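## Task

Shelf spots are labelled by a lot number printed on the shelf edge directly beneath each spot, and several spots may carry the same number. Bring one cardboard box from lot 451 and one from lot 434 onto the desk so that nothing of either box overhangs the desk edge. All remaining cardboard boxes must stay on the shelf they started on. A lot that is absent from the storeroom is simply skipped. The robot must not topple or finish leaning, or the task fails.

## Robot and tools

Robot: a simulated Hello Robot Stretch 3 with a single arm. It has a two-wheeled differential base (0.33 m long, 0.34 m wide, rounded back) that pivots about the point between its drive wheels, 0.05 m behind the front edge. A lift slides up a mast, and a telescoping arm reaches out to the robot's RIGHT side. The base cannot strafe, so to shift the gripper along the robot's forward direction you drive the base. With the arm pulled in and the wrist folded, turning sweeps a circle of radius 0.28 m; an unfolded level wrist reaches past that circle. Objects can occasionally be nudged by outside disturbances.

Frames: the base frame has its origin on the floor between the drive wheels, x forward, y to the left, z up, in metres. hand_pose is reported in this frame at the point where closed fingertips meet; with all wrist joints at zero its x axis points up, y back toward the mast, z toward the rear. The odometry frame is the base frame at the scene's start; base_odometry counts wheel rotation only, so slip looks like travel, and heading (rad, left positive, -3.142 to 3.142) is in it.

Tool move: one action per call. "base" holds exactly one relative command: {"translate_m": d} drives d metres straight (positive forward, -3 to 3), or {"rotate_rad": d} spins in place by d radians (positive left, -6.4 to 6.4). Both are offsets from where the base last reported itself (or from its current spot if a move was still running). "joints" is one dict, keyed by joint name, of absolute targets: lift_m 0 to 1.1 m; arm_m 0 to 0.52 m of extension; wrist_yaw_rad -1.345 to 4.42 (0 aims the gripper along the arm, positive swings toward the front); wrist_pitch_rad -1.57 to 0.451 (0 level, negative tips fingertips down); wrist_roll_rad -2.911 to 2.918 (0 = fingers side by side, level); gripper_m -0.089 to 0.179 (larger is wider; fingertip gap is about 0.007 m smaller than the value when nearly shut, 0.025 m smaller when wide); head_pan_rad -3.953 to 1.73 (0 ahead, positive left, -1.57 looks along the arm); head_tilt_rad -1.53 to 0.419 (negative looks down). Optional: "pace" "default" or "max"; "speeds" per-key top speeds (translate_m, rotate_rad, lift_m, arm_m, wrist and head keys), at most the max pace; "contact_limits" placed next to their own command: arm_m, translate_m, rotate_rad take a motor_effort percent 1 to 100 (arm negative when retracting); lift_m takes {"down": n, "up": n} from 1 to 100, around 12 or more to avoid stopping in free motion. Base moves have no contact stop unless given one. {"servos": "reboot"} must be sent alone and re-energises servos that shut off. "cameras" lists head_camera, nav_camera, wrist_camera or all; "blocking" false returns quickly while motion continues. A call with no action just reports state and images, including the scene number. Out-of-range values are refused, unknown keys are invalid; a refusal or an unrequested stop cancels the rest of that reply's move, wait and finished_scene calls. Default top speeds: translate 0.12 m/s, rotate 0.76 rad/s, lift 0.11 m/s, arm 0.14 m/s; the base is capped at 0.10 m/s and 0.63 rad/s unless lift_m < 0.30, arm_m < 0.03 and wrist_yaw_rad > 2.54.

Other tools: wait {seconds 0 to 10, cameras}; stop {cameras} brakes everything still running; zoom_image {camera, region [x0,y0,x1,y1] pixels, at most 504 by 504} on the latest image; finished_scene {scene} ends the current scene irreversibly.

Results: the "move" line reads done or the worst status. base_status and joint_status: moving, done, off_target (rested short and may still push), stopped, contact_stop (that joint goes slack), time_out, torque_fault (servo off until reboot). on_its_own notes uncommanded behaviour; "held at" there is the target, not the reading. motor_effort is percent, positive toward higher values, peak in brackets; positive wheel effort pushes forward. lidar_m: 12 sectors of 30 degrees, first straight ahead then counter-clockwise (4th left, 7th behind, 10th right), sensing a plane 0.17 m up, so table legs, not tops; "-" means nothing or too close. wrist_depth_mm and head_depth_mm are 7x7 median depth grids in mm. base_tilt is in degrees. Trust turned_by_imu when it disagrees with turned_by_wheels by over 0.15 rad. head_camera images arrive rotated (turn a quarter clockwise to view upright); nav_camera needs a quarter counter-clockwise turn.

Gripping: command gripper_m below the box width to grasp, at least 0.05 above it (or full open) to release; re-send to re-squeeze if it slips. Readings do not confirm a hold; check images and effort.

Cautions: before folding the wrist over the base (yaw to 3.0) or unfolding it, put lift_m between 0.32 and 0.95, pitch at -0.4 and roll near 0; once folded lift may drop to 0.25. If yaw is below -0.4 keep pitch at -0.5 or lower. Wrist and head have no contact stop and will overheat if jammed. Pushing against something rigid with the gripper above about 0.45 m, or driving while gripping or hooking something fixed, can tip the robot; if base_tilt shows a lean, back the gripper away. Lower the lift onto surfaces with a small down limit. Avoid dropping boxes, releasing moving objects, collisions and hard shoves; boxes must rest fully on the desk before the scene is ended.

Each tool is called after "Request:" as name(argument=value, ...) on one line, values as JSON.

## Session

Scene 1 done. Now scene 2; survey first.

Request:
move(joints={"head_pan_rad": 0.0, "head_tilt_rad": -0.3}, pace="max", cameras=["head_camera", "nav_camera"])

Request:
move(joints={"head_pan_rad": -1.57}, pace="max", cameras=["nav_camera"])

Request:
move(joints={"head_pan_rad": -3.14}, pace="max", cameras=["nav_camera"])

Request:
move(joints={"head_pan_rad": 1.4}, pace="max", cameras=["nav_camera"])

Scene clock: 0.70 s.
move: done
base_odometry: x=+0.000 y=+0.000 heading=+0.000
turned_by_wheels: +0.000
turned_by_imu: +0.000
base_tilt: forward=-0.2 right=-1.1
lidar_m: 0.72 0.72 0.85 1.53 2.66 1.26 1.01 1.11 1.82 1.63 1.39 0.83
head_depth_mm: 676 709 754 795 844 904 966 / 656 690 725 766 815 873 930 / 643 671 704 745 790 835 896 / 623 653 686 726 767 819 869 / 605 635 666 701 736 782 828 / 591 618 646 680 718 756 800 / 577 600 630 662 696 732 777
base_status: not commanded
joint_positions: lift_m=+0.374 arm_m=+0.001 wrist_yaw_rad=+3.009 wrist_pitch_rad=-0.462 wrist_roll_rad=+0.000 gripper_m=+0.037 head_pan_rad=+0.000 head_tilt_rad=-0.301
joint_status: all done
measured_speeds: all 0
motor_effort: left_wheel=-0.5(0.7) right_wheel=+0.6(1.1) lift_m=+23.8(23.8) arm_m=-5.1(5.1) wrist_yaw_rad=-0.8(1.1) wrist_pitch_rad=+2.0(2.0) wrist_roll_rad=-0.1(0.2) gripper_m=+0.2(0.8) head_pan_rad=+0.1(2.1) head_tilt_rad=-2.9(8.1)
hand_pose: x=+0.0076 y=+0.0712 z=+0.3774 quat_wxyz=(+0.207, +0.697, +0.116, +0.676) (m; base frame)
wrist_depth_mm: - 138 - - - 864 - / - 150 - - - 971 - / - 167 925 - - 947 - / 822 768 203 823 800 801 771 / 693 676 211 668 653 668 674 / 605 596 126 571 129 580 578 / 528 530 289 353 503 514 509
pictures: head_camera (sideways), nav_camera (sideways)
camera_calibration:
head_camera: T_world_to_cam=[[-0.245499, -0.0462634, -0.968292, 1.27727], [0.0407795, 0.997484, -0.0579972, 0.0749281], [0.968539, -0.0537247, -0.242994, 0.265962], [0, 0, 0, 1]] pos_world=[0.0529172, -0.00136005, 1.30574]
nav_camera: T_world_to_cam=[[0.270874, 0.0170542, 0.962464, -1.21128], [0.0143415, -0.999804, 0.0136796, 0.0322348], [0.962508, 0.0100977, -0.271065, 0.300189], [0, 0, 0, 1]] pos_world=[0.0387078, 0.0498547, 1.24674]

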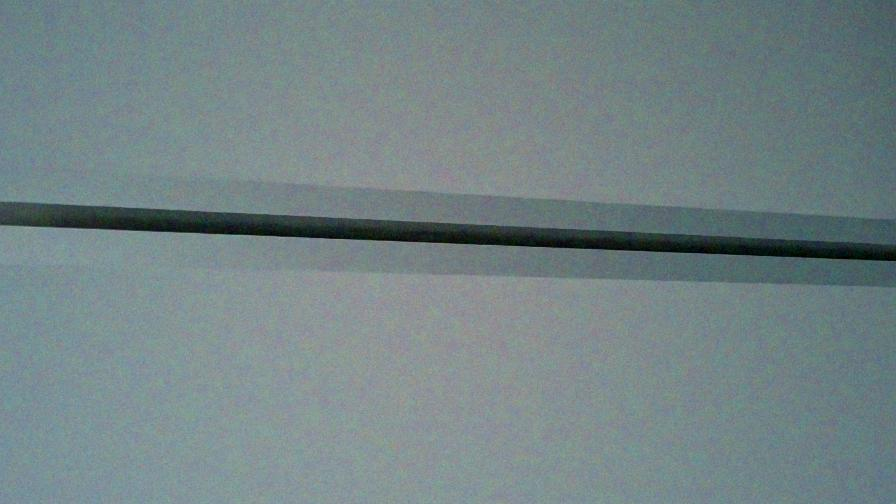

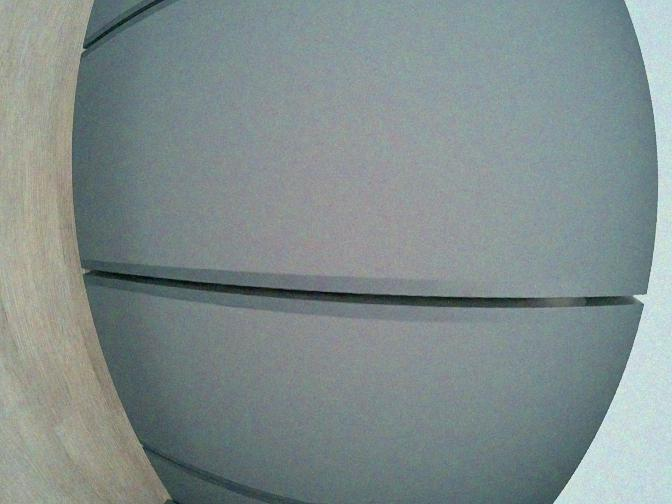

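Scene clock: 2.77 s.
move: done
base_odometry: x=+0.000 y=+0.000 heading=+0.000
turned_by_wheels: +0.000
turned_by_imu: +0.000
base_tilt: forward=-0.3 right=-1.2
lidar_m: 0.73 0.73 0.85 1.53 2.66 1.26 1.01 1.11 1.81 1.63 1.39 0.83
head_depth_mm: 1806 1816 1871 1983 2431 2037 1555 / 1902 2036 2117 2152 2206 1996 1547 / 1854 1980 2106 2217 2302 1939 1548 / 1719 1943 2044 2138 2145 1902 1537 / 1429 1475 1561 1663 1755 1811 1529 / 1610 1819 1922 2018 2053 1868 1525 / 1651 1774 1869 1929 1916 1868 1514
base_status: not commanded
joint_positions: lift_m=+0.374 arm_m=+0.001 wrist_yaw_rad=+3.009 wrist_pitch_rad=-0.462 wrist_roll_rad=+0.000 gripper_m=+0.037 head_pan_rad=-1.578 head_tilt_rad=-0.301
joint_status: all done
measured_speeds: translate_m=+0.000 rotate_rad=+0.000 lift_m=+0.000 arm_m=+0.000 wrist_yaw_rad=+0.000 wrist_pitch_rad=+0.000 wrist_roll_rad=+0.000 head_pan_rad=+0.024 head_tilt_rad=+0.000
motor_effort: left_wheel=-0.2(1.0) right_wheel=+1.0(1.2) lift_m=+23.3(23.9) arm_m=-7.3(8.2) wrist_yaw_rad=-0.9(2.1) wrist_pitch_rad=+1.9(2.1) wrist_roll_rad=-0.1(0.3) gripper_m=+0.5(0.8) head_pan_rad=+3.4(6.2) head_tilt_rad=-2.0(3.8)
hand_pose: x=+0.0076 y=+0.0712 z=+0.3774 quat_wxyz=(+0.207, +0.697, +0.116, +0.676) (m; base frame)
wrist_depth_mm: - 138 - - - 860 - / - 151 - - - 972 - / - 167 941 - - 945 - / 828 769 203 807 803 803 761 / 699 676 211 670 657 677 667 / 602 600 126 572 129 584 584 / 529 539 288 353 503 511 511
pictures: nav_camera (sideways)
camera_calibration:
nav_camera: T_world_to_cam=[[0.0150476, -0.271097, 0.962434, -1.20969], [-0.999882, -0.00697777, 0.0136676, 0.0384359], [0.00301039, -0.962527, -0.27117, 0.306158], [0, 0, 0, 1]] pos_world=[0.0557128, -0.0329909, 1.24674]

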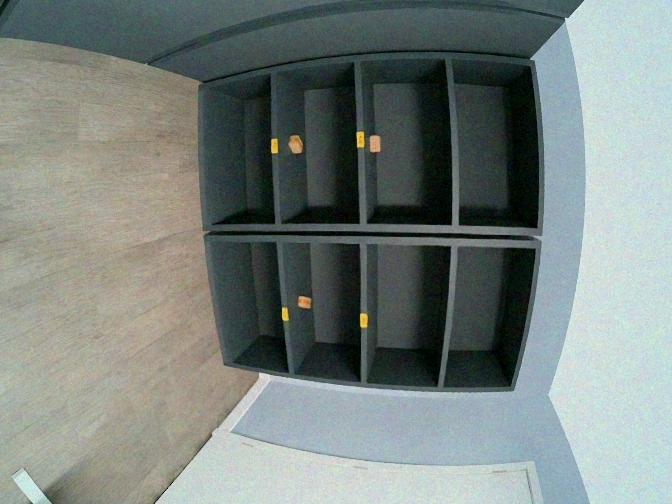

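Scene clock: 4.83 s.
move: done
base_odometry: x=+0.000 y=+0.000 heading=+0.000
turned_by_wheels: +0.000
turned_by_imu: +0.000
base_tilt: forward=-0.4 right=-1.2
lidar_m: 0.73 0.73 0.85 1.53 2.66 1.25 1.01 1.11 1.81 1.62 1.40 0.83
head_depth_mm: 1527 1600 1686 1786 1352 1796 1563 / 1476 1551 1637 1720 1338 1064 1458 / 1435 1501 1584 1683 1320 1056 1487 / 1392 1464 1537 1621 1319 995 1495 / 1356 1425 1485 1568 1310 988 1533 / 1328 1384 1453 1526 1286 942 1396 / 1303 1351 1406 1470 1284 895 1523
base_status: not commanded
joint_positions: lift_m=+0.374 arm_m=+0.001 wrist_yaw_rad=+3.009 wrist_pitch_rad=-0.462 wrist_roll_rad=+0.000 gripper_m=+0.037 head_pan_rad=-3.148 head_tilt_rad=-0.301
joint_status: all done
measured_speeds: translate_m=+0.000 rotate_rad=+0.000 lift_m=+0.000 arm_m=+0.000 wrist_yaw_rad=+0.000 wrist_pitch_rad=+0.000 wrist_roll_rad=+0.000 head_pan_rad=+0.024 head_tilt_rad=+0.000
motor_effort: left_wheel=-0.2(0.8) right_wheel=+0.8(1.1) lift_m=+23.0(24.1) arm_m=-10.8(11.0) wrist_yaw_rad=-0.3(1.5) wrist_pitch_rad=+1.8(2.0) wrist_roll_rad=-0.1(0.3) gripper_m=+0.1(1.0) head_pan_rad=+3.3(4.4) head_tilt_rad=-0.5(2.3)
hand_pose: x=+0.0076 y=+0.0712 z=+0.3774 quat_wxyz=(+0.207, +0.697, +0.116, +0.676) (m; base frame)
wrist_depth_mm: - 139 - - - 863 - / - 151 - - - 981 - / - 167 936 - - 945 - / 838 774 203 810 796 792 766 / 688 676 211 662 659 676 669 / 603 602 126 580 128 580 582 / 525 527 289 356 508 506 508
pictures: nav_camera (sideways)
camera_calibration:
nav_camera: T_world_to_cam=[[-0.271087, -0.0152648, 0.962434, -1.20796], [-0.00780527, 0.999876, 0.0136602, 0.0324707], [-0.962523, -0.00380897, -0.271172, 0.312008], [0, 0, 0, 1]] pos_world=[-0.0268928, -0.0497175, 1.24674]

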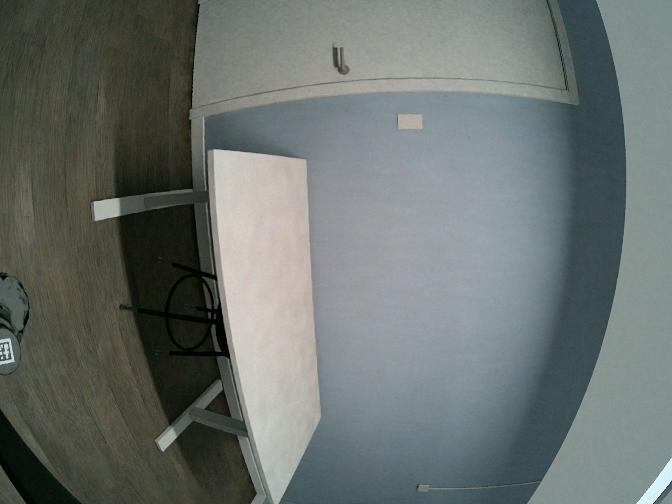

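Scene clock: 7.97 s.
move: done
base_odometry: x=+0.000 y=+0.000 heading=+0.000
turned_by_wheels: +0.000
turned_by_imu: +0.000
base_tilt: forward=-0.4 right=-1.2
lidar_m: 0.72 0.73 0.85 1.53 2.65 1.25 1.01 1.11 1.81 1.63 1.39 0.83
head_depth_mm: 928 937 958 979 996 1023 1044 / 1071 1097 1119 1149 1172 1207 1231 / 1283 1319 1342 1383 1425 1461 1448 / 2474 2581 1700 1756 1815 1845 1540 / 2402 2522 2635 2765 2858 1987 1527 / 2303 2403 2542 2657 2693 1983 1519 / 2218 2301 2413 2527 2599 1965 1523
base_status: not commanded
joint_positions: lift_m=+0.374 arm_m=+0.001 wrist_yaw_rad=+3.009 wrist_pitch_rad=-0.462 wrist_roll_rad=+0.000 gripper_m=+0.037 head_pan_rad=+1.408 head_tilt_rad=-0.301
joint_status: all done
measured_speeds: translate_m=+0.000 rotate_rad=+0.000 lift_m=+0.000 arm_m=+0.000 wrist_yaw_rad=+0.000 wrist_pitch_rad=+0.000 wrist_roll_rad=+0.000 head_pan_rad=-0.024 head_tilt_rad=+0.000
motor_effort: left_wheel=-0.4(0.8) right_wheel=+0.1(1.1) lift_m=+23.6(24.3) arm_m=-12.7(13.4) wrist_yaw_rad=+0.1(1.6) wrist_pitch_rad=+1.9(2.1) wrist_roll_rad=+0.1(0.3) gripper_m=+0.6(1.1) head_pan_rad=-3.1(6.2) head_tilt_rad=+1.0(1.6)
hand_pose: x=+0.0076 y=+0.0712 z=+0.3774 quat_wxyz=(+0.207, +0.697, +0.116, +0.676) (m; base frame)
wrist_depth_mm: - 138 - - - 850 - / - 151 - - - 989 - / - 167 912 - - 946 - / 840 761 203 817 802 797 765 / 698 677 212 664 665 674 666 / 603 593 126 575 129 582 582 / 528 542 288 354 503 513 507
pictures: nav_camera (sideways)
camera_calibration:
nav_camera: T_world_to_cam=[[0.027017, 0.270164, 0.962435, -1.20977], [0.988961, -0.147546, 0.013656, 0.0263593], [0.145693, 0.951442, -0.271168, 0.305279], [0, 0, 0, 1]] pos_world=[-0.0378612, 0.0402694, 1.24674]

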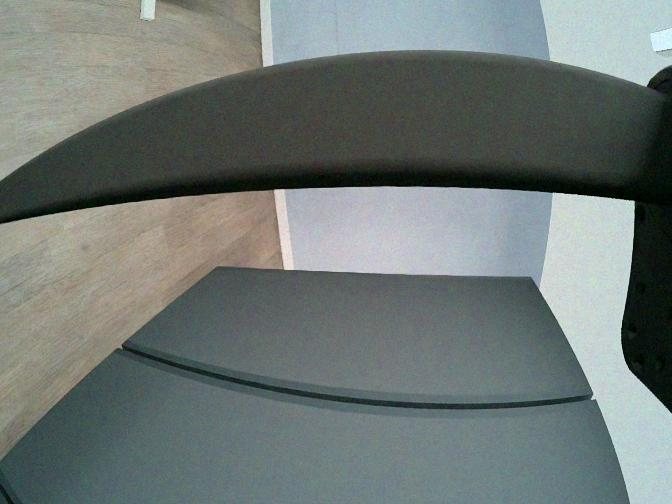

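Request:
move(joints={"head_pan_rad": -1.45, "head_tilt_rad": -0.3}, pace="max", cameras=["head_camera"])

Request:
move(joints={"head_pan_rad": -2.0, "head_tilt_rad": -0.3}, pace="max", cameras=["head_camera"])

Request:
move(joints={"head_pan_rad": -2.9, "head_tilt_rad": -0.3}, pace="max", cameras=["head_camera"])

Scene clock: 20.23 s.
move: done
base_odometry: x=+0.000 y=+0.000 heading=+0.000
turned_by_wheels: +0.000
turned_by_imu: +0.000
base_tilt: forward=-0.3 right=-1.3
lidar_m: 0.72 0.73 0.85 1.53 2.66 1.26 1.01 1.12 1.82 1.63 1.40 0.83
head_depth_mm: 1792 1976 2076 2153 2079 1943 1562 / 1827 1946 2046 2157 2207 1931 1545 / 1691 1893 2024 2120 2167 1905 1554 / 1432 1516 1650 1667 1779 1847 1546 / 1721 1858 1955 2042 2122 1864 1528 / 1623 1807 1931 2014 2070 1879 1536 / 1637 1799 1886 1984 1902 1870 1517
base_status: not commanded
joint_positions: lift_m=+0.374 arm_m=+0.001 wrist_yaw_rad=+3.009 wrist_pitch_rad=-0.462 wrist_roll_rad=+0.000 gripper_m=+0.037 head_pan_rad=-1.458 head_tilt_rad=-0.301
joint_status: all done
measured_speeds: translate_m=+0.000 rotate_rad=+0.000 lift_m=+0.000 arm_m=+0.000 wrist_yaw_rad=+0.000 wrist_pitch_rad=+0.000 wrist_roll_rad=+0.000 head_pan_rad=+0.024 head_tilt_rad=+0.000
motor_effort: left_wheel=-0.3(0.8) right_wheel=+0.2(1.2) lift_m=+24.0(24.8) arm_m=-12.5(13.6) wrist_yaw_rad=-0.4(1.5) wrist_pitch_rad=+1.8(2.0) wrist_roll_rad=-0.1(0.4) gripper_m=+1.0(1.0) head_pan_rad=+3.2(5.5) head_tilt_rad=+3.8(6.2)
hand_pose: x=+0.0076 y=+0.0712 z=+0.3774 quat_wxyz=(+0.207, +0.697, +0.116, +0.676) (m; base frame)
wrist_depth_mm: - 139 - - - 870 - / - 150 - - - 958 - / - 167 919 - - 960 - / 834 772 203 817 814 789 769 / 701 664 211 660 657 672 669 / 594 591 126 575 129 579 576 / 520 534 287 354 503 513 511
pictures: head_camera (sideways)
camera_calibration:
head_camera: T_world_to_cam=[[-0.0735527, 0.238831, -0.968272, 1.2762], [0.995751, 0.071534, -0.0579957, 0.0690439], [0.0554132, -0.968423, -0.243077, 0.271657], [0, 0, 0, 1]] pos_world=[0.0100637, -0.0466547, 1.30574]

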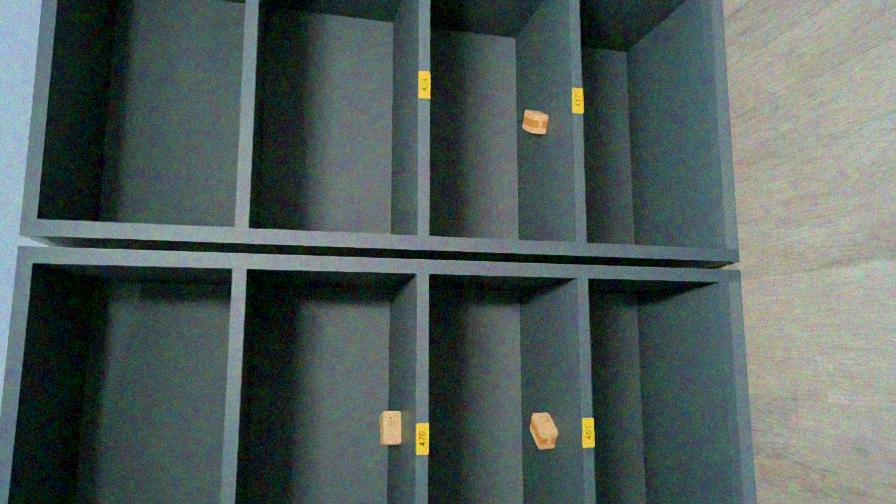

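Scene clock: 21.00 s.
move: done
base_odometry: x=+0.000 y=+0.000 heading=+0.000
turned_by_wheels: +0.000
turned_by_imu: +0.000
base_tilt: forward=-0.2 right=-1.2
lidar_m: 0.73 0.72 0.85 1.53 2.66 1.26 1.01 1.11 1.81 1.63 1.39 0.83
head_depth_mm: 1558 1597 1640 1693 1737 1806 1561 / 1706 1762 1817 1865 1947 1942 1554 / 1911 1997 2058 2121 2197 2011 1546 / 2142 2238 2293 2438 2498 2014 1540 / 2063 1851 1981 2068 2152 1987 1525 / 1924 2027 2132 2221 2243 1930 1532 / 1768 1883 1995 2065 2053 1866 1524
base_status: not commanded
joint_positions: lift_m=+0.374 arm_m=+0.001 wrist_yaw_rad=+3.009 wrist_pitch_rad=-0.462 wrist_roll_rad=+0.000 gripper_m=+0.037 head_pan_rad=-2.014 head_tilt_rad=-0.301
joint_status: all done
measured_speeds: all 0
motor_effort: left_wheel=-0.3(0.8) right_wheel=+0.5(1.3) lift_m=+23.6(24.7) arm_m=-12.9(13.5) wrist_yaw_rad=-0.3(1.7) wrist_pitch_rad=+1.8(2.1) wrist_roll_rad=-0.3(0.3) gripper_m=+0.7(0.9) head_pan_rad=-0.8(5.3) head_tilt_rad=+4.6(6.9)
hand_pose: x=+0.0076 y=+0.0712 z=+0.3774 quat_wxyz=(+0.207, +0.697, +0.116, +0.676) (m; base frame)
wrist_depth_mm: - 138 - - - 862 - / - 150 - - - 975 - / - 167 914 - - 944 - / 826 767 203 803 798 788 777 / 700 683 211 665 657 673 667 / 605 592 126 569 129 579 579 / 526 539 287 355 501 510 506
pictures: head_camera (sideways)
camera_calibration:
head_camera: T_world_to_cam=[[0.0635523, 0.241693, -0.968269, 1.27535], [0.8836, -0.464638, -0.0579849, 0.069735], [-0.463909, -0.851878, -0.243089, 0.274843], [0, 0, 0, 1]] pos_world=[-0.0151675, -0.0417106, 1.30574]

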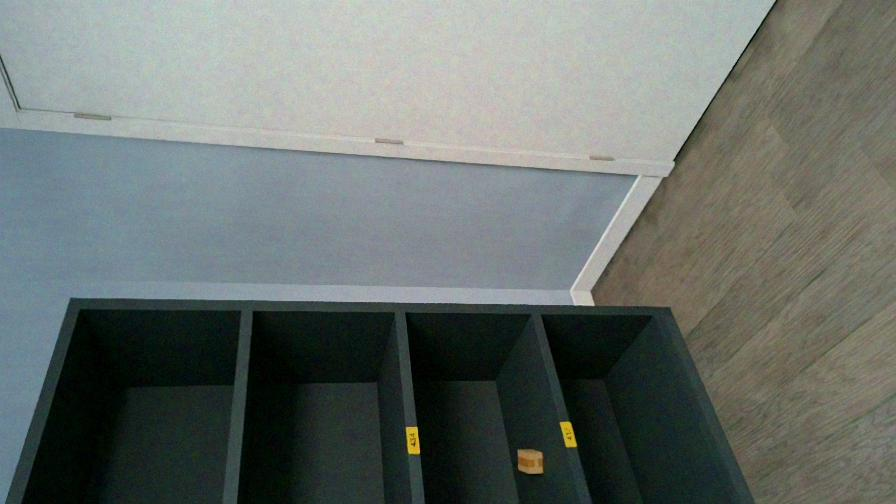

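Scene clock: 21.87 s.
move: done
base_odometry: x=+0.000 y=+0.000 heading=+0.000
turned_by_wheels: +0.000
turned_by_imu: +0.000
base_tilt: forward=-0.3 right=-1.3
lidar_m: 0.72 0.73 0.85 1.53 2.66 1.26 1.01 1.11 1.81 1.63 1.39 0.83
head_depth_mm: 1376 1433 1510 1600 1356 971 1522 / 1365 1428 1499 1580 1334 966 1549 / 1357 1430 1489 1577 1327 959 1542 / 1353 1419 1487 1576 1309 952 1541 / 1356 1408 1480 1555 1301 944 1475 / 1344 1410 1470 1545 1646 1697 1529 / 1336 1395 1446 1524 1602 1702 1534
base_status: not commanded
joint_positions: lift_m=+0.374 arm_m=+0.001 wrist_yaw_rad=+3.009 wrist_pitch_rad=-0.462 wrist_roll_rad=+0.000 gripper_m=+0.037 head_pan_rad=-2.931 head_tilt_rad=-0.301
joint_status: all done
measured_speeds: all 0
motor_effort: left_wheel=-0.1(0.6) right_wheel=+0.5(0.9) lift_m=+24.2(24.8) arm_m=-12.7(13.3) wrist_yaw_rad=-0.6(1.4) wrist_pitch_rad=+1.9(2.0) wrist_roll_rad=+0.0(0.5) gripper_m=+0.6(0.8) head_pan_rad=+2.8(5.2) head_tilt_rad=+4.9(9.0)
hand_pose: x=+0.0076 y=+0.0712 z=+0.3774 quat_wxyz=(+0.207, +0.697, +0.116, +0.676) (m; base frame)
wrist_depth_mm: - 138 - - - 880 - / - 150 - - - 992 - / - 167 922 - - 939 - / 837 759 204 811 811 797 763 / 697 674 211 660 653 681 672 / 604 604 126 569 129 581 573 / 530 536 289 352 504 515 510
pictures: head_camera (sideways)
camera_calibration:
head_camera: T_world_to_cam=[[0.230528, 0.0964473, -0.968274, 1.27435], [0.168195, -0.984048, -0.0579743, 0.0741078], [-0.958419, -0.149494, -0.243073, 0.277809], [0, 0, 0, 1]] pos_world=[-0.0399807, -0.00845109, 1.30574]

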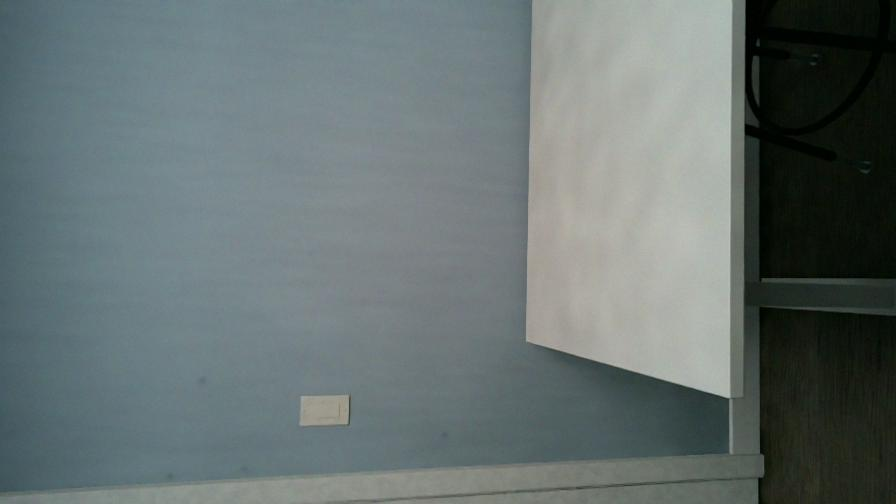

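Request:
move(joints={"head_pan_rad": -1.55, "head_tilt_rad": -0.3, "lift_m": 0.28}, pace="max", cameras=["head_camera"])

Request:
zoom_image(camera="head_camera", region=[510, 100, 630, 200])

Request:
zoom_image(camera="head_camera", region=[370, 80, 470, 170])

Request:
zoom_image(camera="head_camera", region=[370, 404, 620, 504])

Scene clock: 85.57 s.
move: done
base_odometry: x=+0.000 y=+0.000 heading=+0.000
turned_by_wheels: +0.000
turned_by_imu: +0.000
base_tilt: forward=-0.3 right=-1.2
lidar_m: 0.72 0.73 0.85 1.53 2.65 1.26 1.01 1.11 1.81 1.63 1.39 0.83
head_depth_mm: 1932 1927 1941 1958 2049 2016 1561 / 1812 2000 2124 2229 2218 1972 1556 / 1830 1961 2078 2161 2161 1945 1560 / 1575 1902 2014 2136 2146 1894 1527 / 1429 1485 1570 1762 1829 1823 1532 / 1617 1819 1919 2026 2055 1870 1532 / 1614 1775 1893 1959 1923 1851 1518
base_status: not commanded
joint_positions: lift_m=+0.280 arm_m=+0.001 wrist_yaw_rad=+3.009 wrist_pitch_rad=-0.463 wrist_roll_rad=+0.000 gripper_m=+0.037 head_pan_rad=-1.542 head_tilt_rad=-0.300
joint_status: all done
measured_speeds: translate_m=+0.000 rotate_rad=+0.000 lift_m=+0.000 arm_m=+0.000 wrist_yaw_rad=+0.000 wrist_pitch_rad=+0.000 wrist_roll_rad=+0.000 head_pan_rad=-0.024 head_tilt_rad=+0.000
motor_effort: left_wheel=-0.1(0.7) right_wheel=+0.4(1.0) lift_m=+30.7(30.7) arm_m=-11.9(13.0) wrist_yaw_rad=+0.0(2.1) wrist_pitch_rad=+2.0(2.2) wrist_roll_rad=+0.1(0.3) gripper_m=+0.8(0.9) head_pan_rad=-2.2(5.1) head_tilt_rad=+5.1(8.9)
hand_pose: x=+0.0076 y=+0.0711 z=+0.2827 quat_wxyz=(+0.208, +0.697, +0.117, +0.676) (m; base frame)
wrist_depth_mm: - 139 - - - 854 - / - 151 - - - 916 - / 842 167 745 814 806 796 737 / 673 622 204 662 646 653 642 / 564 560 211 539 528 544 545 / 488 297 126 286 129 473 469 / 262 265 246 257 401 411 414
pictures: head_camera (sideways)
camera_calibration:
head_camera: T_world_to_cam=[[-0.0533322, 0.242928, -0.968577, 1.27643], [0.998246, -0.0119921, -0.0579735, 0.0690487], [-0.0256987, -0.96997, -0.241862, 0.270468], [0, 0, 0, 1]] pos_world=[0.00609812, -0.0469079, 1.30574]

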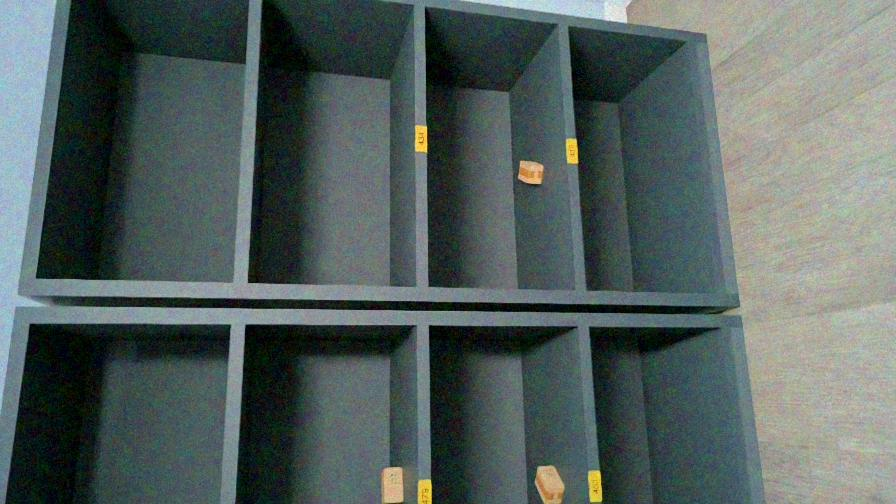

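Scaled by 4.200 from the camera's 896x504 image, which has a finer 1280x720 frame.

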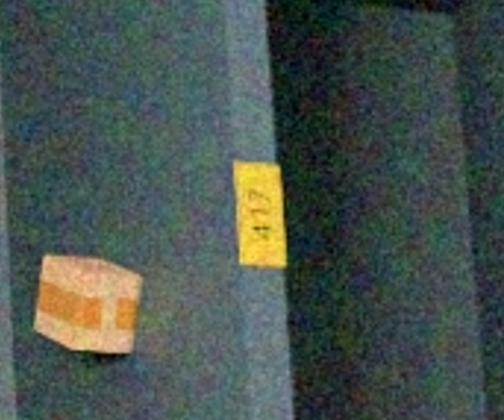

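Scaled by 5.040 from the camera's 896x504 image, which has a finer 1280x720 frame.

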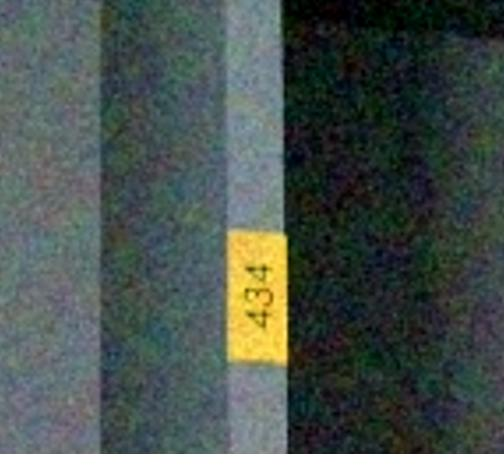

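Scaled by 2.016 from the camera's 896x504 image, which has a finer 1280x720 frame.

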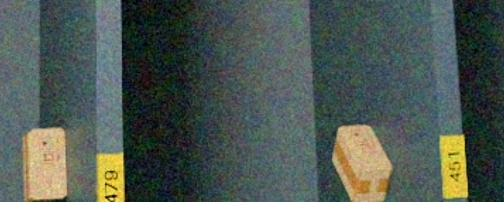

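Request:
move(base={"rotate_rad": -1.32}, pace="max", joints={"head_pan_rad": 0.0, "head_tilt_rad": -0.3}, cameras=["head_camera", "nav_camera"])

Scene clock: 132.53 s.
move: done
base_odometry: x=+0.000 y=+0.000 heading=-1.320
turned_by_wheels: -1.320
turned_by_imu: -1.293
base_tilt: forward=-0.4 right=-1.2
lidar_m: 1.62 1.00 0.75 0.72 0.76 1.07 2.66 1.64 1.01 1.11 1.60 1.96
head_depth_mm: 1651 1849 1947 2035 2042 1941 1565 / 1428 1813 1929 2042 2000 1908 1565 / 1556 1818 1916 1683 1744 1819 1554 / 1701 1869 1966 2068 2125 1884 1542 / 1736 1864 1960 2069 2109 1876 1537 / 1746 1851 1965 2077 2084 1856 1524 / 1516 1691 1746 1778 1804 1809 1525
base_status: done
joint_positions: lift_m=+0.280 arm_m=+0.001 wrist_yaw_rad=+3.009 wrist_pitch_rad=-0.463 wrist_roll_rad=+0.000 gripper_m=+0.037 head_pan_rad=+0.009 head_tilt_rad=-0.300
joint_status: all done
measured_speeds: translate_m=+0.000 rotate_rad=+0.000 lift_m=+0.000 arm_m=+0.000 wrist_yaw_rad=+0.000 wrist_pitch_rad=+0.000 wrist_roll_rad=+0.000 head_pan_rad=-0.024 head_tilt_rad=+0.000
motor_effort: left_wheel=+4.9(14.8) right_wheel=-7.8(14.6) lift_m=+25.6(30.9) arm_m=-12.8(13.0) wrist_yaw_rad=+0.9(1.5) wrist_pitch_rad=+2.2(2.2) wrist_roll_rad=-0.1(0.3) gripper_m=+0.5(1.0) head_pan_rad=-3.3(5.4) head_tilt_rad=+3.1(6.2)
hand_pose: x=+0.0076 y=+0.0711 z=+0.2827 quat_wxyz=(+0.208, +0.697, +0.117, +0.676) (m; base frame)
wrist_depth_mm: - 139 - - 724 - - / - 150 161 - - - - / 801 167 181 770 796 789 790 / 685 631 203 664 655 650 640 / 570 566 212 541 532 549 546 / 483 296 126 286 128 468 472 / 262 267 247 257 398 413 413
pictures: head_camera (sideways), nav_camera (sideways)
camera_calibration:
head_camera: T_world_to_cam=[[-0.243946, -0.0485082, -0.968575, 1.27757], [0.0317409, 0.997814, -0.0579669, 0.0749499], [0.969269, -0.0448843, -0.241873, 0.264491], [0, 0, 0, 1]] pos_world=[0.0529173, -0.000941676, 1.30574]
nav_camera: T_world_to_cam=[[0.269515, 0.0194873, 0.962799, -1.21178], [0.0234378, -0.999632, 0.0136719, 0.0322433], [0.962711, 0.0188811, -0.269872, 0.298642], [0, 0, 0, 1]] pos_world=[0.0383306, 0.0502069, 1.24685]

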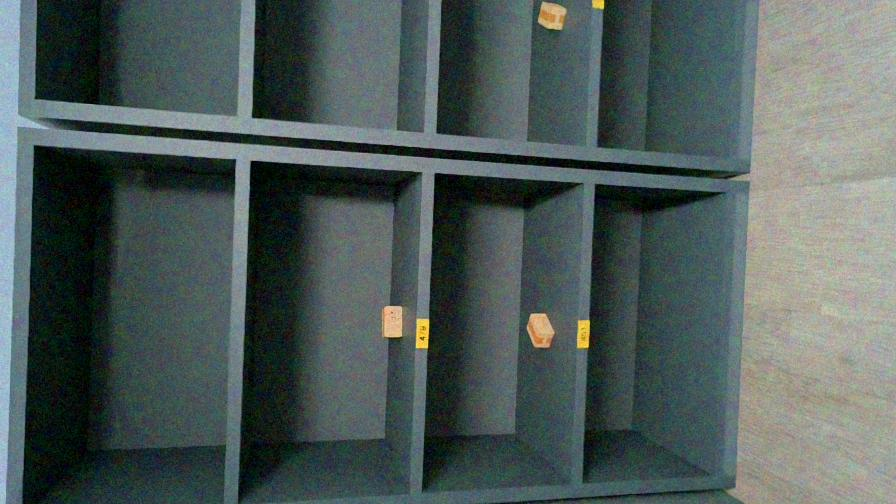

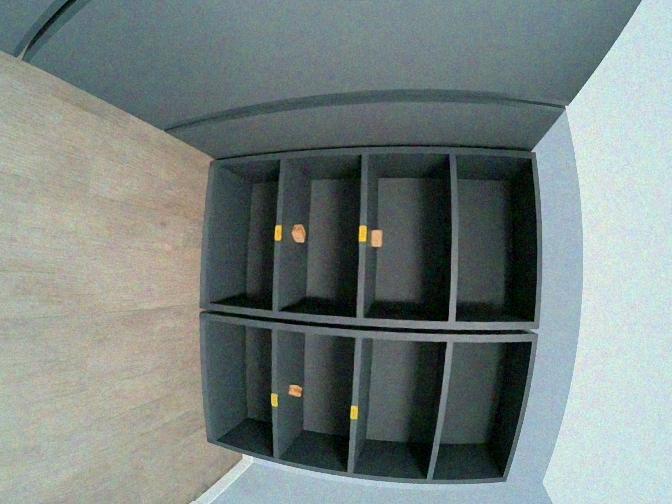

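Request:
zoom_image(camera="head_camera", region=[520, 290, 620, 380])

Request:
move(base={"translate_m": 1.06}, pace="max")

Scaled by 5.040 from the camera's 896x504 image, which has a finer 1280x720 frame.

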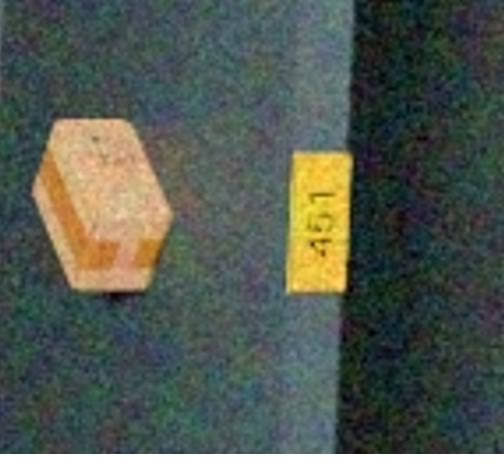

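Scene clock: 142.80 s.
move: done
base_odometry: x=+0.263 y=-1.027 heading=-1.320
turned_by_wheels: +0.000
turned_by_imu: +0.000
base_tilt: forward=-0.3 right=-1.1
lidar_m: 0.93 0.85 0.71 0.69 0.72 1.01 3.69 1.83 1.54 1.58 1.28 0.60
head_depth_mm: 664 569 634 620 606 594 633 / 852 647 931 936 727 799 848 / 853 662 947 987 719 1099 922 / 853 678 943 987 713 1100 912 / 853 698 950 989 708 1093 910 / 855 717 945 991 700 1086 878 / 855 739 950 987 695 1080 876
base_status: done
joint_positions: lift_m=+0.280 arm_m=+0.001 wrist_yaw_rad=+3.009 wrist_pitch_rad=-0.463 wrist_roll_rad=+0.000 gripper_m=+0.037 head_pan_rad=+0.000 head_tilt_rad=-0.300
joint_status: not commanded
measured_speeds: all 0
motor_effort: left_wheel=+5.3(16.1) right_wheel=-0.6(11.5) lift_m=+29.2(31.5) arm_m=-8.1(11.3) wrist_yaw_rad=+0.8(1.9) wrist_pitch_rad=+2.1(2.2) wrist_roll_rad=-0.2(0.3) gripper_m=+0.0(1.1) head_pan_rad=-2.4(3.6) head_tilt_rad=-0.1(2.3)
hand_pose: x=+0.0076 y=+0.0711 z=+0.2827 quat_wxyz=(+0.208, +0.697, +0.117, +0.676) (m; base frame)
wrist_depth_mm: - 139 - 683 686 - - / - 151 161 - 750 - - / 767 166 180 794 776 760 722 / 683 622 202 658 654 643 618 / 565 566 211 539 530 546 544 / 490 296 126 284 129 473 467 / 262 267 246 258 399 417 412
pictures: none

Request:
move(base={"rotate_rad": 1.54}, pace="max")

Request:
move(base={"translate_m": 0.165}, joints={"lift_m": 0.55, "wrist_pitch_rad": -0.4, "head_pan_rad": -1.57, "head_tilt_rad": -0.5}, pace="max", cameras=["head_camera", "nav_camera"])

Scene clock: 180.30 s.
move: done
base_odometry: x=+0.263 y=-1.027 heading=+0.220
turned_by_wheels: +1.540
turned_by_imu: +1.510
base_tilt: forward=-0.3 right=-1.3
lidar_m: 0.69 0.71 0.96 2.53 2.30 1.54 1.58 1.28 0.61 0.77 0.90 0.72
head_depth_mm: 577 604 636 666 704 745 791 / 574 602 630 662 700 743 790 / 582 605 635 672 704 752 792 / 571 597 625 659 695 737 780 / 569 595 623 658 694 732 774 / 567 592 624 657 691 730 775 / 564 591 620 650 687 728 768
base_status: done
joint_positions: lift_m=+0.280 arm_m=+0.001 wrist_yaw_rad=+3.009 wrist_pitch_rad=-0.463 wrist_roll_rad=+0.000 gripper_m=+0.037 head_pan_rad=+0.000 head_tilt_rad=-0.300
joint_status: not commanded
measured_speeds: all 0
motor_effort: left_wheel=-5.5(15.5) right_wheel=+7.0(14.2) lift_m=+28.5(28.5) arm_m=-12.9(13.4) wrist_yaw_rad=-1.5(1.8) wrist_pitch_rad=+2.1(2.2) wrist_roll_rad=+0.0(0.3) gripper_m=+0.1(0.9) head_pan_rad=-2.4(3.4) head_tilt_rad=-2.1(2.4)
hand_pose: x=+0.0076 y=+0.0711 z=+0.2827 quat_wxyz=(+0.208, +0.697, +0.117, +0.676) (m; base frame)
wrist_depth_mm: - 139 - - - - - / - 150 - - - - - / 849 167 749 826 804 791 752 / 665 624 204 662 653 649 640 / 566 563 212 537 536 546 544 / 486 295 126 285 129 471 467 / 264 268 246 258 395 414 414
pictures: none

Scene clock: 182.90 s.
move: done
base_odometry: x=+0.424 y=-0.991 heading=+0.220
turned_by_wheels: +0.000
turned_by_imu: -0.001
base_tilt: forward=-0.3 right=-1.2
lidar_m: 0.53 0.54 0.73 1.94 2.54 1.67 1.74 1.43 0.68 1.01 0.73 0.55
head_depth_mm: 838 896 962 730 945 898 873 / 836 905 971 723 1156 956 1118 / 832 900 974 715 1158 952 1144 / 829 896 969 705 1158 947 1141 / 828 895 964 699 1159 930 1134 / 825 892 963 692 1148 932 1125 / 823 891 956 683 1144 927 1120
base_status: done
joint_positions: lift_m=+0.550 arm_m=+0.001 wrist_yaw_rad=+3.009 wrist_pitch_rad=-0.419 wrist_roll_rad=+0.000 gripper_m=+0.037 head_pan_rad=-1.574 head_tilt_rad=-0.505
joint_status: all done
measured_speeds: all 0
motor_effort: left_wheel=+3.2(11.1) right_wheel=+2.7(13.3) lift_m=+27.9(34.5) arm_m=-11.5(13.3) wrist_yaw_rad=-0.3(1.3) wrist_pitch_rad=+3.0(5.9) wrist_roll_rad=-0.1(0.3) gripper_m=+0.2(0.8) head_pan_rad=+3.1(4.9) head_tilt_rad=+3.5(6.2)
hand_pose: x=+0.0083 y=+0.0768 z=+0.5625 quat_wxyz=(+0.193, +0.699, +0.101, +0.681) (m; base frame)
wrist_depth_mm: - 137 - - - - - / - 149 - - - - - / - 164 - - - - - / - 188 207 - - - - / 991 961 204 917 938 947 - / 844 839 129 803 129 804 - / 728 740 267 724 694 714 -
pictures: head_camera (sideways), nav_camera (sideways)
camera_calibration:
head_camera: T_world_to_cam=[[-0.0450617, 0.437018, -0.898323, 1.18464], [0.997394, -0.0310359, -0.0651297, 0.0783242], [-0.0563431, -0.898917, -0.434481, 0.521345], [0, 0, 0, 1]] pos_world=[0.00463615, -0.0466341, 1.29581]
nav_camera: T_world_to_cam=[[0.0156794, -0.460646, 0.887445, -1.11183], [-0.999849, -0.0138864, 0.0104573, 0.0426636], [0.00750632, -0.887475, -0.460794, 0.552922], [0, 0, 0, 1]] pos_world=[0.0559396, -0.0208653, 1.24103]

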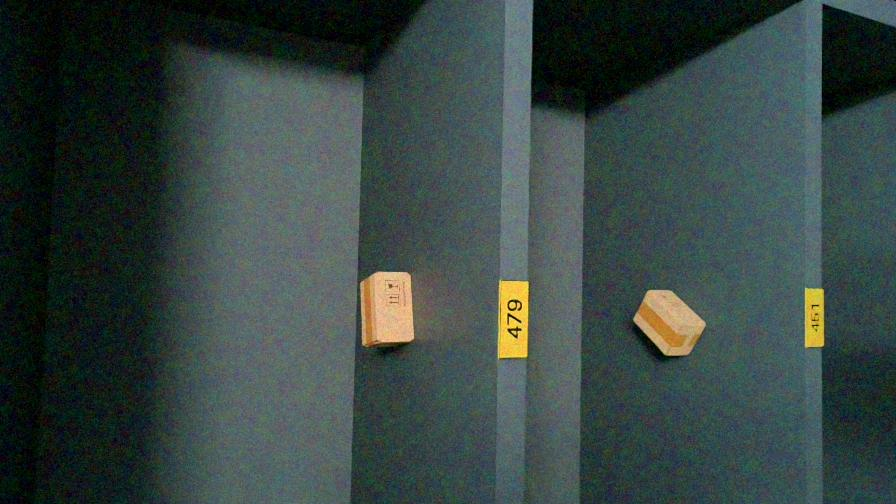

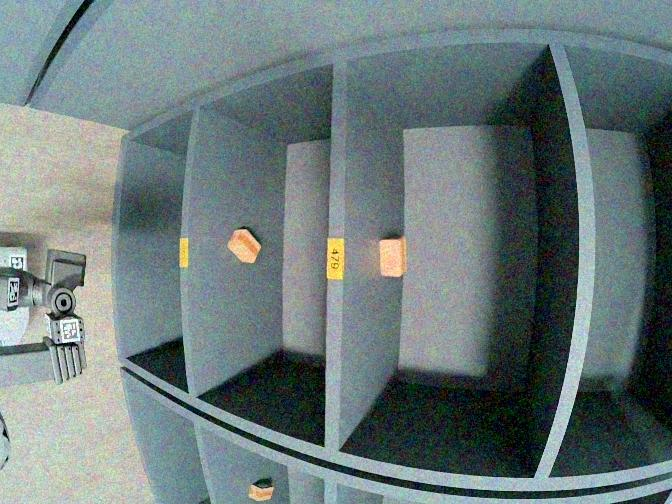

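Request:
move(joints={"wrist_yaw_rad": 0.0, "gripper_m": 0.179}, pace="max", cameras=["wrist_camera"])

Scene clock: 200.77 s.
move: done
base_odometry: x=+0.424 y=-0.991 heading=+0.220
turned_by_wheels: +0.000
turned_by_imu: +0.000
base_tilt: forward=-0.3 right=-1.2
lidar_m: 0.53 0.54 0.73 1.93 2.22 1.67 1.74 1.43 0.68 1.01 0.73 0.55
head_depth_mm: 832 896 960 738 955 903 862 / 835 897 973 731 1164 958 1125 / 834 898 968 721 1164 958 1146 / 830 897 969 714 1161 947 1141 / 828 893 964 706 1154 928 1140 / 824 891 958 700 1149 941 1133 / 824 891 954 692 1145 936 1120
base_status: not commanded
joint_positions: lift_m=+0.550 arm_m=+0.001 wrist_yaw_rad=+0.003 wrist_pitch_rad=-0.419 wrist_roll_rad=+0.000 gripper_m=+0.179 head_pan_rad=-1.570 head_tilt_rad=-0.500
joint_status: all done
measured_speeds: all 0
motor_effort: left_wheel=+3.9(4.0) right_wheel=+3.2(4.1) lift_m=+23.4(24.1) arm_m=-9.1(10.5) wrist_yaw_rad=-3.3(8.8) wrist_pitch_rad=+3.0(3.2) wrist_roll_rad=+0.2(0.3) gripper_m=+0.8(83.5) head_pan_rad=+3.4(4.2) head_tilt_rad=+3.6(5.2)
hand_pose: x=-0.0208 y=-0.3698 z=+0.5625 quat_wxyz=(+0.692, +0.148, -0.691, -0.146) (m; base frame)
wrist_depth_mm: - - 464 - - 657 - / - - - - - - - / - - - - - - - / - - - - - - - / - 142 - - - 793 - / - 126 - - - - - / - - - - - - 105
pictures: wrist_camera
camera_calibration:
wrist_camera: T_world_to_cam=[[-0.998878, -0.0399213, -0.0254791, -0.014615], [-0.00250241, 0.581735, -0.813374, 0.70513], [0.047293, -0.812398, -0.581182, 0.193579], [0, 0, 0, 1]] pos_world=[-0.021989, -0.253519, 0.685667]

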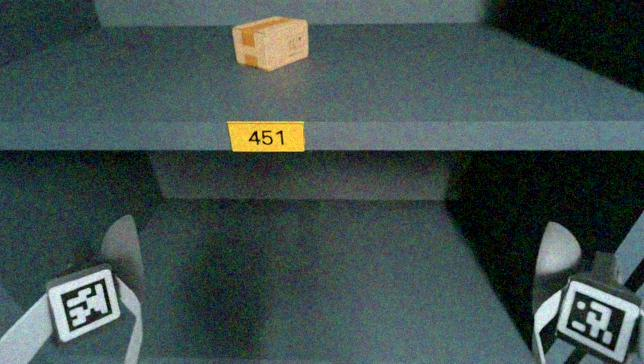

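Request:
zoom_image(camera="wrist_camera", region=[210, 0, 330, 100])

Request:
move(base={"rotate_rad": -0.2}, joints={"wrist_yaw_rad": -0.33})

Request:
move(base={"translate_m": 0.34}, cameras=["wrist_camera"])

Scaled by 4.200.

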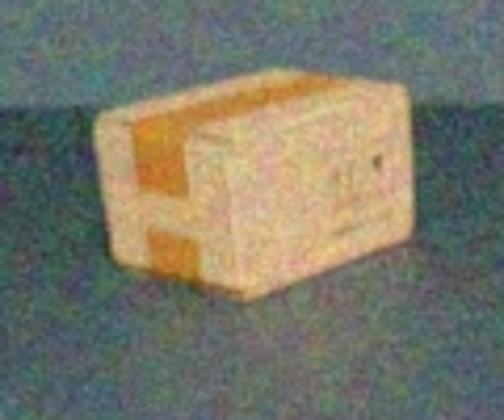

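Scene clock: 272.20 s.
move: done
base_odometry: x=+0.424 y=-0.991 heading=+0.021
turned_by_wheels: -0.200
turned_by_imu: -0.197
base_tilt: forward=-0.3 right=-1.2
lidar_m: 0.53 0.53 0.63 1.15 2.61 1.66 1.74 1.42 0.68 0.82 0.85 0.59
head_depth_mm: 609 642 652 670 741 849 1183 / 722 791 814 731 859 872 962 / 867 934 1007 723 1136 956 1147 / 852 921 991 713 1180 949 1168 / 830 898 964 708 1157 945 1130 / 815 875 939 699 1119 912 831 / 799 856 922 691 1100 904 806
base_status: done
joint_positions: lift_m=+0.550 arm_m=+0.001 wrist_yaw_rad=-0.327 wrist_pitch_rad=-0.419 wrist_roll_rad=+0.000 gripper_m=+0.179 head_pan_rad=-1.570 head_tilt_rad=-0.500
joint_status: all done
measured_speeds: all 0
motor_effort: left_wheel=+8.4(11.9) right_wheel=-10.1(12.3) lift_m=+24.4(25.2) arm_m=-7.1(8.0) wrist_yaw_rad=-3.0(5.4) wrist_pitch_rad=+3.1(3.1) wrist_roll_rad=-0.1(0.3) gripper_m=+0.6(1.1) head_pan_rad=+3.6(3.8) head_tilt_rad=+4.4(4.8)
hand_pose: x=-0.0936 y=-0.3579 z=+0.5625 quat_wxyz=(+0.659, +0.033, -0.706, -0.258) (m; base frame)
wrist_depth_mm: - - - - - - - / - - - - 445 - - / 320 321 - - - - - / 305 - - - 586 - - / - 142 - - 609 - 946 / - 126 - - 752 815 813 / - - - 679 716 697 105
pictures: none

Scene clock: 276.73 s.
move: done
base_odometry: x=+0.764 y=-0.984 heading=+0.021
turned_by_wheels: +0.000
turned_by_imu: +0.000
base_tilt: forward=-0.3 right=-1.2
lidar_m: 0.20 0.20 0.23 0.43 3.77 1.97 2.07 0.91 0.86 0.94 0.36 0.22
head_depth_mm: 829 917 998 738 1165 970 1157 / 826 895 981 732 1154 959 847 / 807 873 957 724 1099 926 822 / 787 851 929 716 1092 945 797 / 771 833 906 705 1082 941 788 / 753 811 884 701 564 942 766 / 737 796 860 691 559 876 743
base_status: done
joint_positions: lift_m=+0.550 arm_m=+0.001 wrist_yaw_rad=-0.327 wrist_pitch_rad=-0.419 wrist_roll_rad=+0.000 gripper_m=+0.179 head_pan_rad=-1.570 head_tilt_rad=-0.500
joint_status: not commanded
measured_speeds: all 0
motor_effort: left_wheel=+8.3(11.7) right_wheel=+1.3(10.3) lift_m=+25.5(26.4) arm_m=-6.5(7.7) wrist_yaw_rad=-2.0(4.4) wrist_pitch_rad=+3.0(3.2) wrist_roll_rad=-0.2(0.3) gripper_m=+0.7(1.1) head_pan_rad=+2.8(3.8) head_tilt_rad=+3.2(4.8)
hand_pose: x=-0.0936 y=-0.3579 z=+0.5625 quat_wxyz=(+0.659, +0.033, -0.706, -0.258) (m; base frame)
wrist_depth_mm: - - 427 - - - 506 / - - - - - - 558 / 320 316 315 329 - - - / 266 279 304 - - - - / 257 143 - - - 738 896 / - 126 - - - 754 795 / - - - - 686 705 105
pictures: wrist_camera
camera_calibration:
wrist_camera: T_world_to_cam=[[-0.957775, 0.286389, -0.0254514, 0.0337781], [0.18639, 0.551062, -0.813382, 0.70471], [-0.218918, -0.783781, -0.581173, 0.19204], [0, 0, 0, 1]] pos_world=[-0.0569579, -0.247495, 0.685667]

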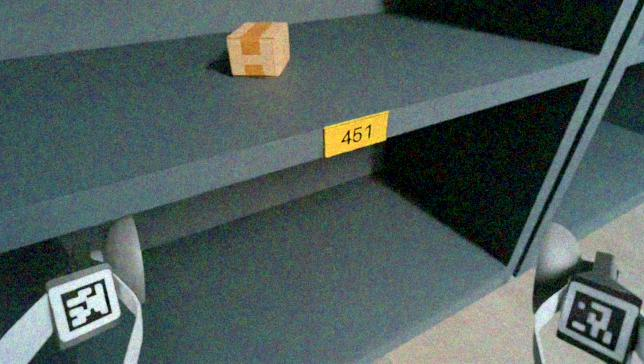

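Request:
move(joints={"lift_m": 0.51, "wrist_pitch_rad": -0.21, "wrist_yaw_rad": -0.38, "arm_m": 0.2}, cameras=["wrist_camera"])

Scene clock: 304.67 s.
move: done
base_odometry: x=+0.764 y=-0.984 heading=+0.021
turned_by_wheels: +0.000
turned_by_imu: +0.000
base_tilt: forward=-0.3 right=-1.2
lidar_m: 0.20 0.20 0.23 0.43 3.78 1.97 2.07 0.91 0.86 0.94 0.36 0.22
head_depth_mm: 832 915 999 740 1154 962 1161 / 825 899 975 732 1151 957 847 / 807 875 956 720 1099 920 796 / 787 852 933 713 1093 951 771 / 772 832 902 706 1083 942 787 / 753 811 883 700 565 937 767 / 740 795 852 690 559 879 743
base_status: not commanded
joint_positions: lift_m=+0.510 arm_m=+0.200 wrist_yaw_rad=-0.377 wrist_pitch_rad=-0.232 wrist_roll_rad=+0.000 gripper_m=+0.179 head_pan_rad=-1.570 head_tilt_rad=-0.500
joint_status: all done
measured_speeds: all 0
motor_effort: left_wheel=+8.2(8.8) right_wheel=+0.8(2.0) lift_m=+30.1(31.7) arm_m=+12.7(15.5) wrist_yaw_rad=-3.1(6.6) wrist_pitch_rad=+3.5(6.0) wrist_roll_rad=-0.1(0.3) gripper_m=+0.6(1.2) head_pan_rad=+3.0(3.3) head_tilt_rad=+2.1(3.6)
hand_pose: x=-0.1113 y=-0.5717 z=+0.5664 quat_wxyz=(+0.675, -0.051, -0.705, -0.212) (m; base frame)
wrist_depth_mm: - - - - 665 - - / - - - - - - - / - - 285 285 - - - / 297 296 279 291 309 308 306 / 238 226 236 235 234 235 256 / 123 176 191 189 189 188 - / 149 159 158 158 163 186 105
pictures: wrist_camera
camera_calibration:
wrist_camera: T_world_to_cam=[[-0.943952, 0.329583, -0.0181625, 0.100365], [0.153949, 0.390915, -0.907461, 0.787143], [-0.291983, -0.859396, -0.419744, -0.119894], [0, 0, 0, 1]] pos_world=[-0.061447, -0.443821, 0.665799]

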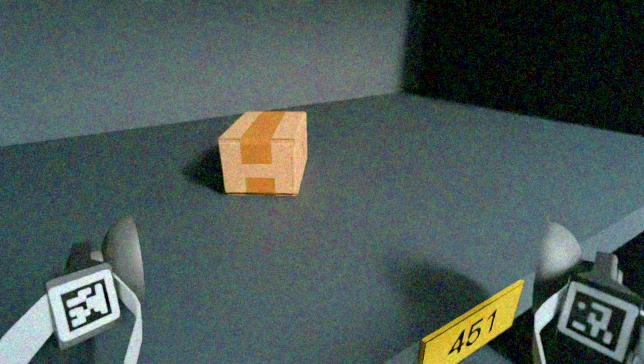

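Request:
move(joints={"arm_m": 0.373}, contact_limits={"arm_m": 35}, cameras=["wrist_camera"])

Scene clock: 327.80 s.
move: done
base_odometry: x=+0.764 y=-0.984 heading=+0.021
turned_by_wheels: +0.000
turned_by_imu: +0.000
base_tilt: forward=-0.3 right=-1.1
lidar_m: 0.20 0.20 0.23 0.43 3.78 1.97 2.07 0.91 0.86 0.94 0.37 0.22
head_depth_mm: 832 918 996 742 1155 966 1159 / 821 897 977 729 1156 962 848 / 805 870 955 722 1097 920 633 / 786 851 935 715 1091 918 691 / 769 833 907 706 1086 944 788 / 755 811 886 698 564 938 765 / 738 797 857 692 558 874 742
base_status: not commanded
joint_positions: lift_m=+0.510 arm_m=+0.373 wrist_yaw_rad=-0.377 wrist_pitch_rad=-0.232 wrist_roll_rad=+0.000 gripper_m=+0.179 head_pan_rad=-1.570 head_tilt_rad=-0.500
joint_status: all done
measured_speeds: all 0
motor_effort: left_wheel=+8.4(8.7) right_wheel=+1.2(2.1) lift_m=+27.1(31.4) arm_m=+13.1(15.0) wrist_yaw_rad=-2.7(4.5) wrist_pitch_rad=+3.6(3.6) wrist_roll_rad=+0.2(0.4) gripper_m=+0.7(1.0) head_pan_rad=+2.4(3.0) head_tilt_rad=+1.7(2.2)
contact_limits: arm_m 35 (drawing in: default 31, maximum 55; extending or still: default 40, maximum 69)
hand_pose: x=-0.1113 y=-0.7447 z=+0.5664 quat_wxyz=(+0.675, -0.051, -0.705, -0.212) (m; base frame)
wrist_depth_mm: 272 296 328 - - 521 - / 281 311 335 - - 542 - / 293 321 - - - - - / 294 313 311 191 289 306 305 / 238 224 234 144 212 232 243 / 123 175 182 121 126 187 186 / 148 158 157 127 127 157 107
pictures: wrist_camera
camera_calibration:
wrist_camera: T_world_to_cam=[[-0.94392, 0.329675, -0.018154, 0.157404], [0.15395, 0.390813, -0.907505, 0.854698], [-0.292087, -0.859407, -0.419649, -0.26856], [0, 0, 0, 1]] pos_world=[-0.0614469, -0.616721, 0.665799]

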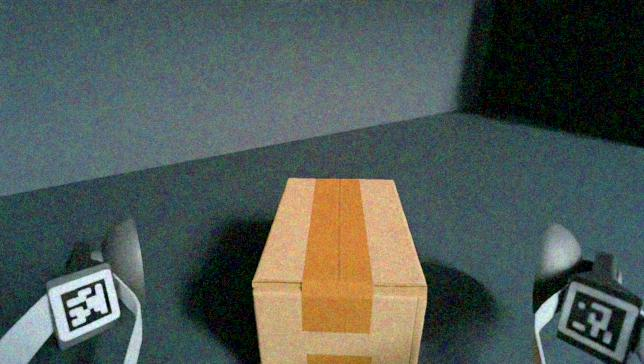

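Request:
move(joints={"gripper_m": 0.03})

Request:
move(joints={"lift_m": 0.58}, cameras=["wrist_camera"])

Scene clock: 336.07 s.
move: done
base_odometry: x=+0.764 y=-0.984 heading=+0.021
turned_by_wheels: +0.000
turned_by_imu: +0.000
base_tilt: forward=-0.3 right=-1.3
lidar_m: 0.20 0.20 0.23 0.43 3.78 1.97 2.07 0.91 0.86 0.94 0.37 0.22
head_depth_mm: 831 921 993 738 1161 965 1152 / 825 899 976 732 1150 955 847 / 804 870 954 720 1098 920 632 / 787 853 930 716 1090 916 691 / 772 834 908 706 1087 944 790 / 754 811 883 699 563 939 766 / 736 792 855 692 558 876 743
base_status: not commanded
joint_positions: lift_m=+0.510 arm_m=+0.373 wrist_yaw_rad=-0.378 wrist_pitch_rad=-0.232 wrist_roll_rad=+0.000 gripper_m=+0.031 head_pan_rad=-1.570 head_tilt_rad=-0.500
joint_status: all done
measured_speeds: all 0
motor_effort: left_wheel=+7.9(8.7) right_wheel=+0.9(1.8) lift_m=+24.0(24.4) arm_m=+12.0(13.7) wrist_yaw_rad=-1.5(4.9) wrist_pitch_rad=+3.6(3.6) wrist_roll_rad=-0.2(0.3) gripper_m=-12.9(84.8) head_pan_rad=+1.6(2.3) head_tilt_rad=+0.4(1.6)
contact_limits: arm_m 35 (drawing in: default 31, maximum 55; extending or still: default 40, maximum 69)
hand_pose: x=-0.1115 y=-0.7446 z=+0.5664 quat_wxyz=(+0.675, -0.051, -0.705, -0.213) (m; base frame)
wrist_depth_mm: 270 296 326 - - 511 - / 281 310 335 - - 542 - / 292 323 - - - - - / 295 312 310 180 288 305 304 / 237 236 155 144 151 232 231 / 190 190 129 132 126 186 187 / 158 102 158 145 141 152 156
pictures: none

Scene clock: 337.53 s.
move: done
base_odometry: x=+0.764 y=-0.984 heading=+0.021
turned_by_wheels: +0.000
turned_by_imu: +0.000
base_tilt: forward=-0.4 right=-1.2
lidar_m: 0.20 0.20 0.23 0.43 3.75 1.97 2.07 0.91 0.86 0.94 0.37 0.22
head_depth_mm: 829 918 992 739 1152 968 1154 / 824 898 980 730 1151 959 824 / 804 870 952 722 1093 652 611 / 785 857 929 715 1091 654 772 / 771 832 903 707 1083 942 787 / 752 815 882 698 565 940 766 / 740 797 857 691 560 875 743
base_status: not commanded
joint_positions: lift_m=+0.580 arm_m=+0.373 wrist_yaw_rad=-0.378 wrist_pitch_rad=-0.234 wrist_roll_rad=+0.000 gripper_m=+0.031 head_pan_rad=-1.570 head_tilt_rad=-0.500
joint_status: all done
measured_speeds: all 0
motor_effort: left_wheel=+8.2(8.6) right_wheel=+1.1(1.8) lift_m=+31.8(34.1) arm_m=+12.5(13.1) wrist_yaw_rad=-2.2(3.5) wrist_pitch_rad=+4.0(4.2) wrist_roll_rad=-0.3(0.3) gripper_m=-12.2(13.0) head_pan_rad=+1.8(2.2) head_tilt_rad=+0.3(1.2)
contact_limits: arm_m 35 (drawing in: default 31, maximum 55; extending or still: default 40, maximum 69)
hand_pose: x=-0.1114 y=-0.7444 z=+0.6357 quat_wxyz=(+0.674, -0.050, -0.705, -0.214) (m; base frame)
wrist_depth_mm: 270 295 329 - - 519 - / 279 310 336 - - 544 - / 294 321 - - - 573 - / 304 330 - 190 204 - - / 318 336 153 147 146 - - / 288 299 129 133 128 285 283 / 243 101 234 142 140 224 239
pictures: wrist_camera
camera_calibration:
wrist_camera: T_world_to_cam=[[-0.943542, 0.330747, -0.0182788, 0.159257], [0.155362, 0.393125, -0.906264, 0.918587], [-0.292559, -0.857939, -0.422316, -0.236533], [0, 0, 0, 1]] pos_world=[-0.0616472, -0.616725, 0.735502]

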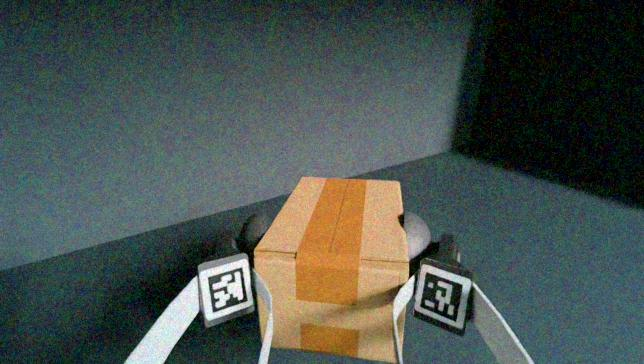

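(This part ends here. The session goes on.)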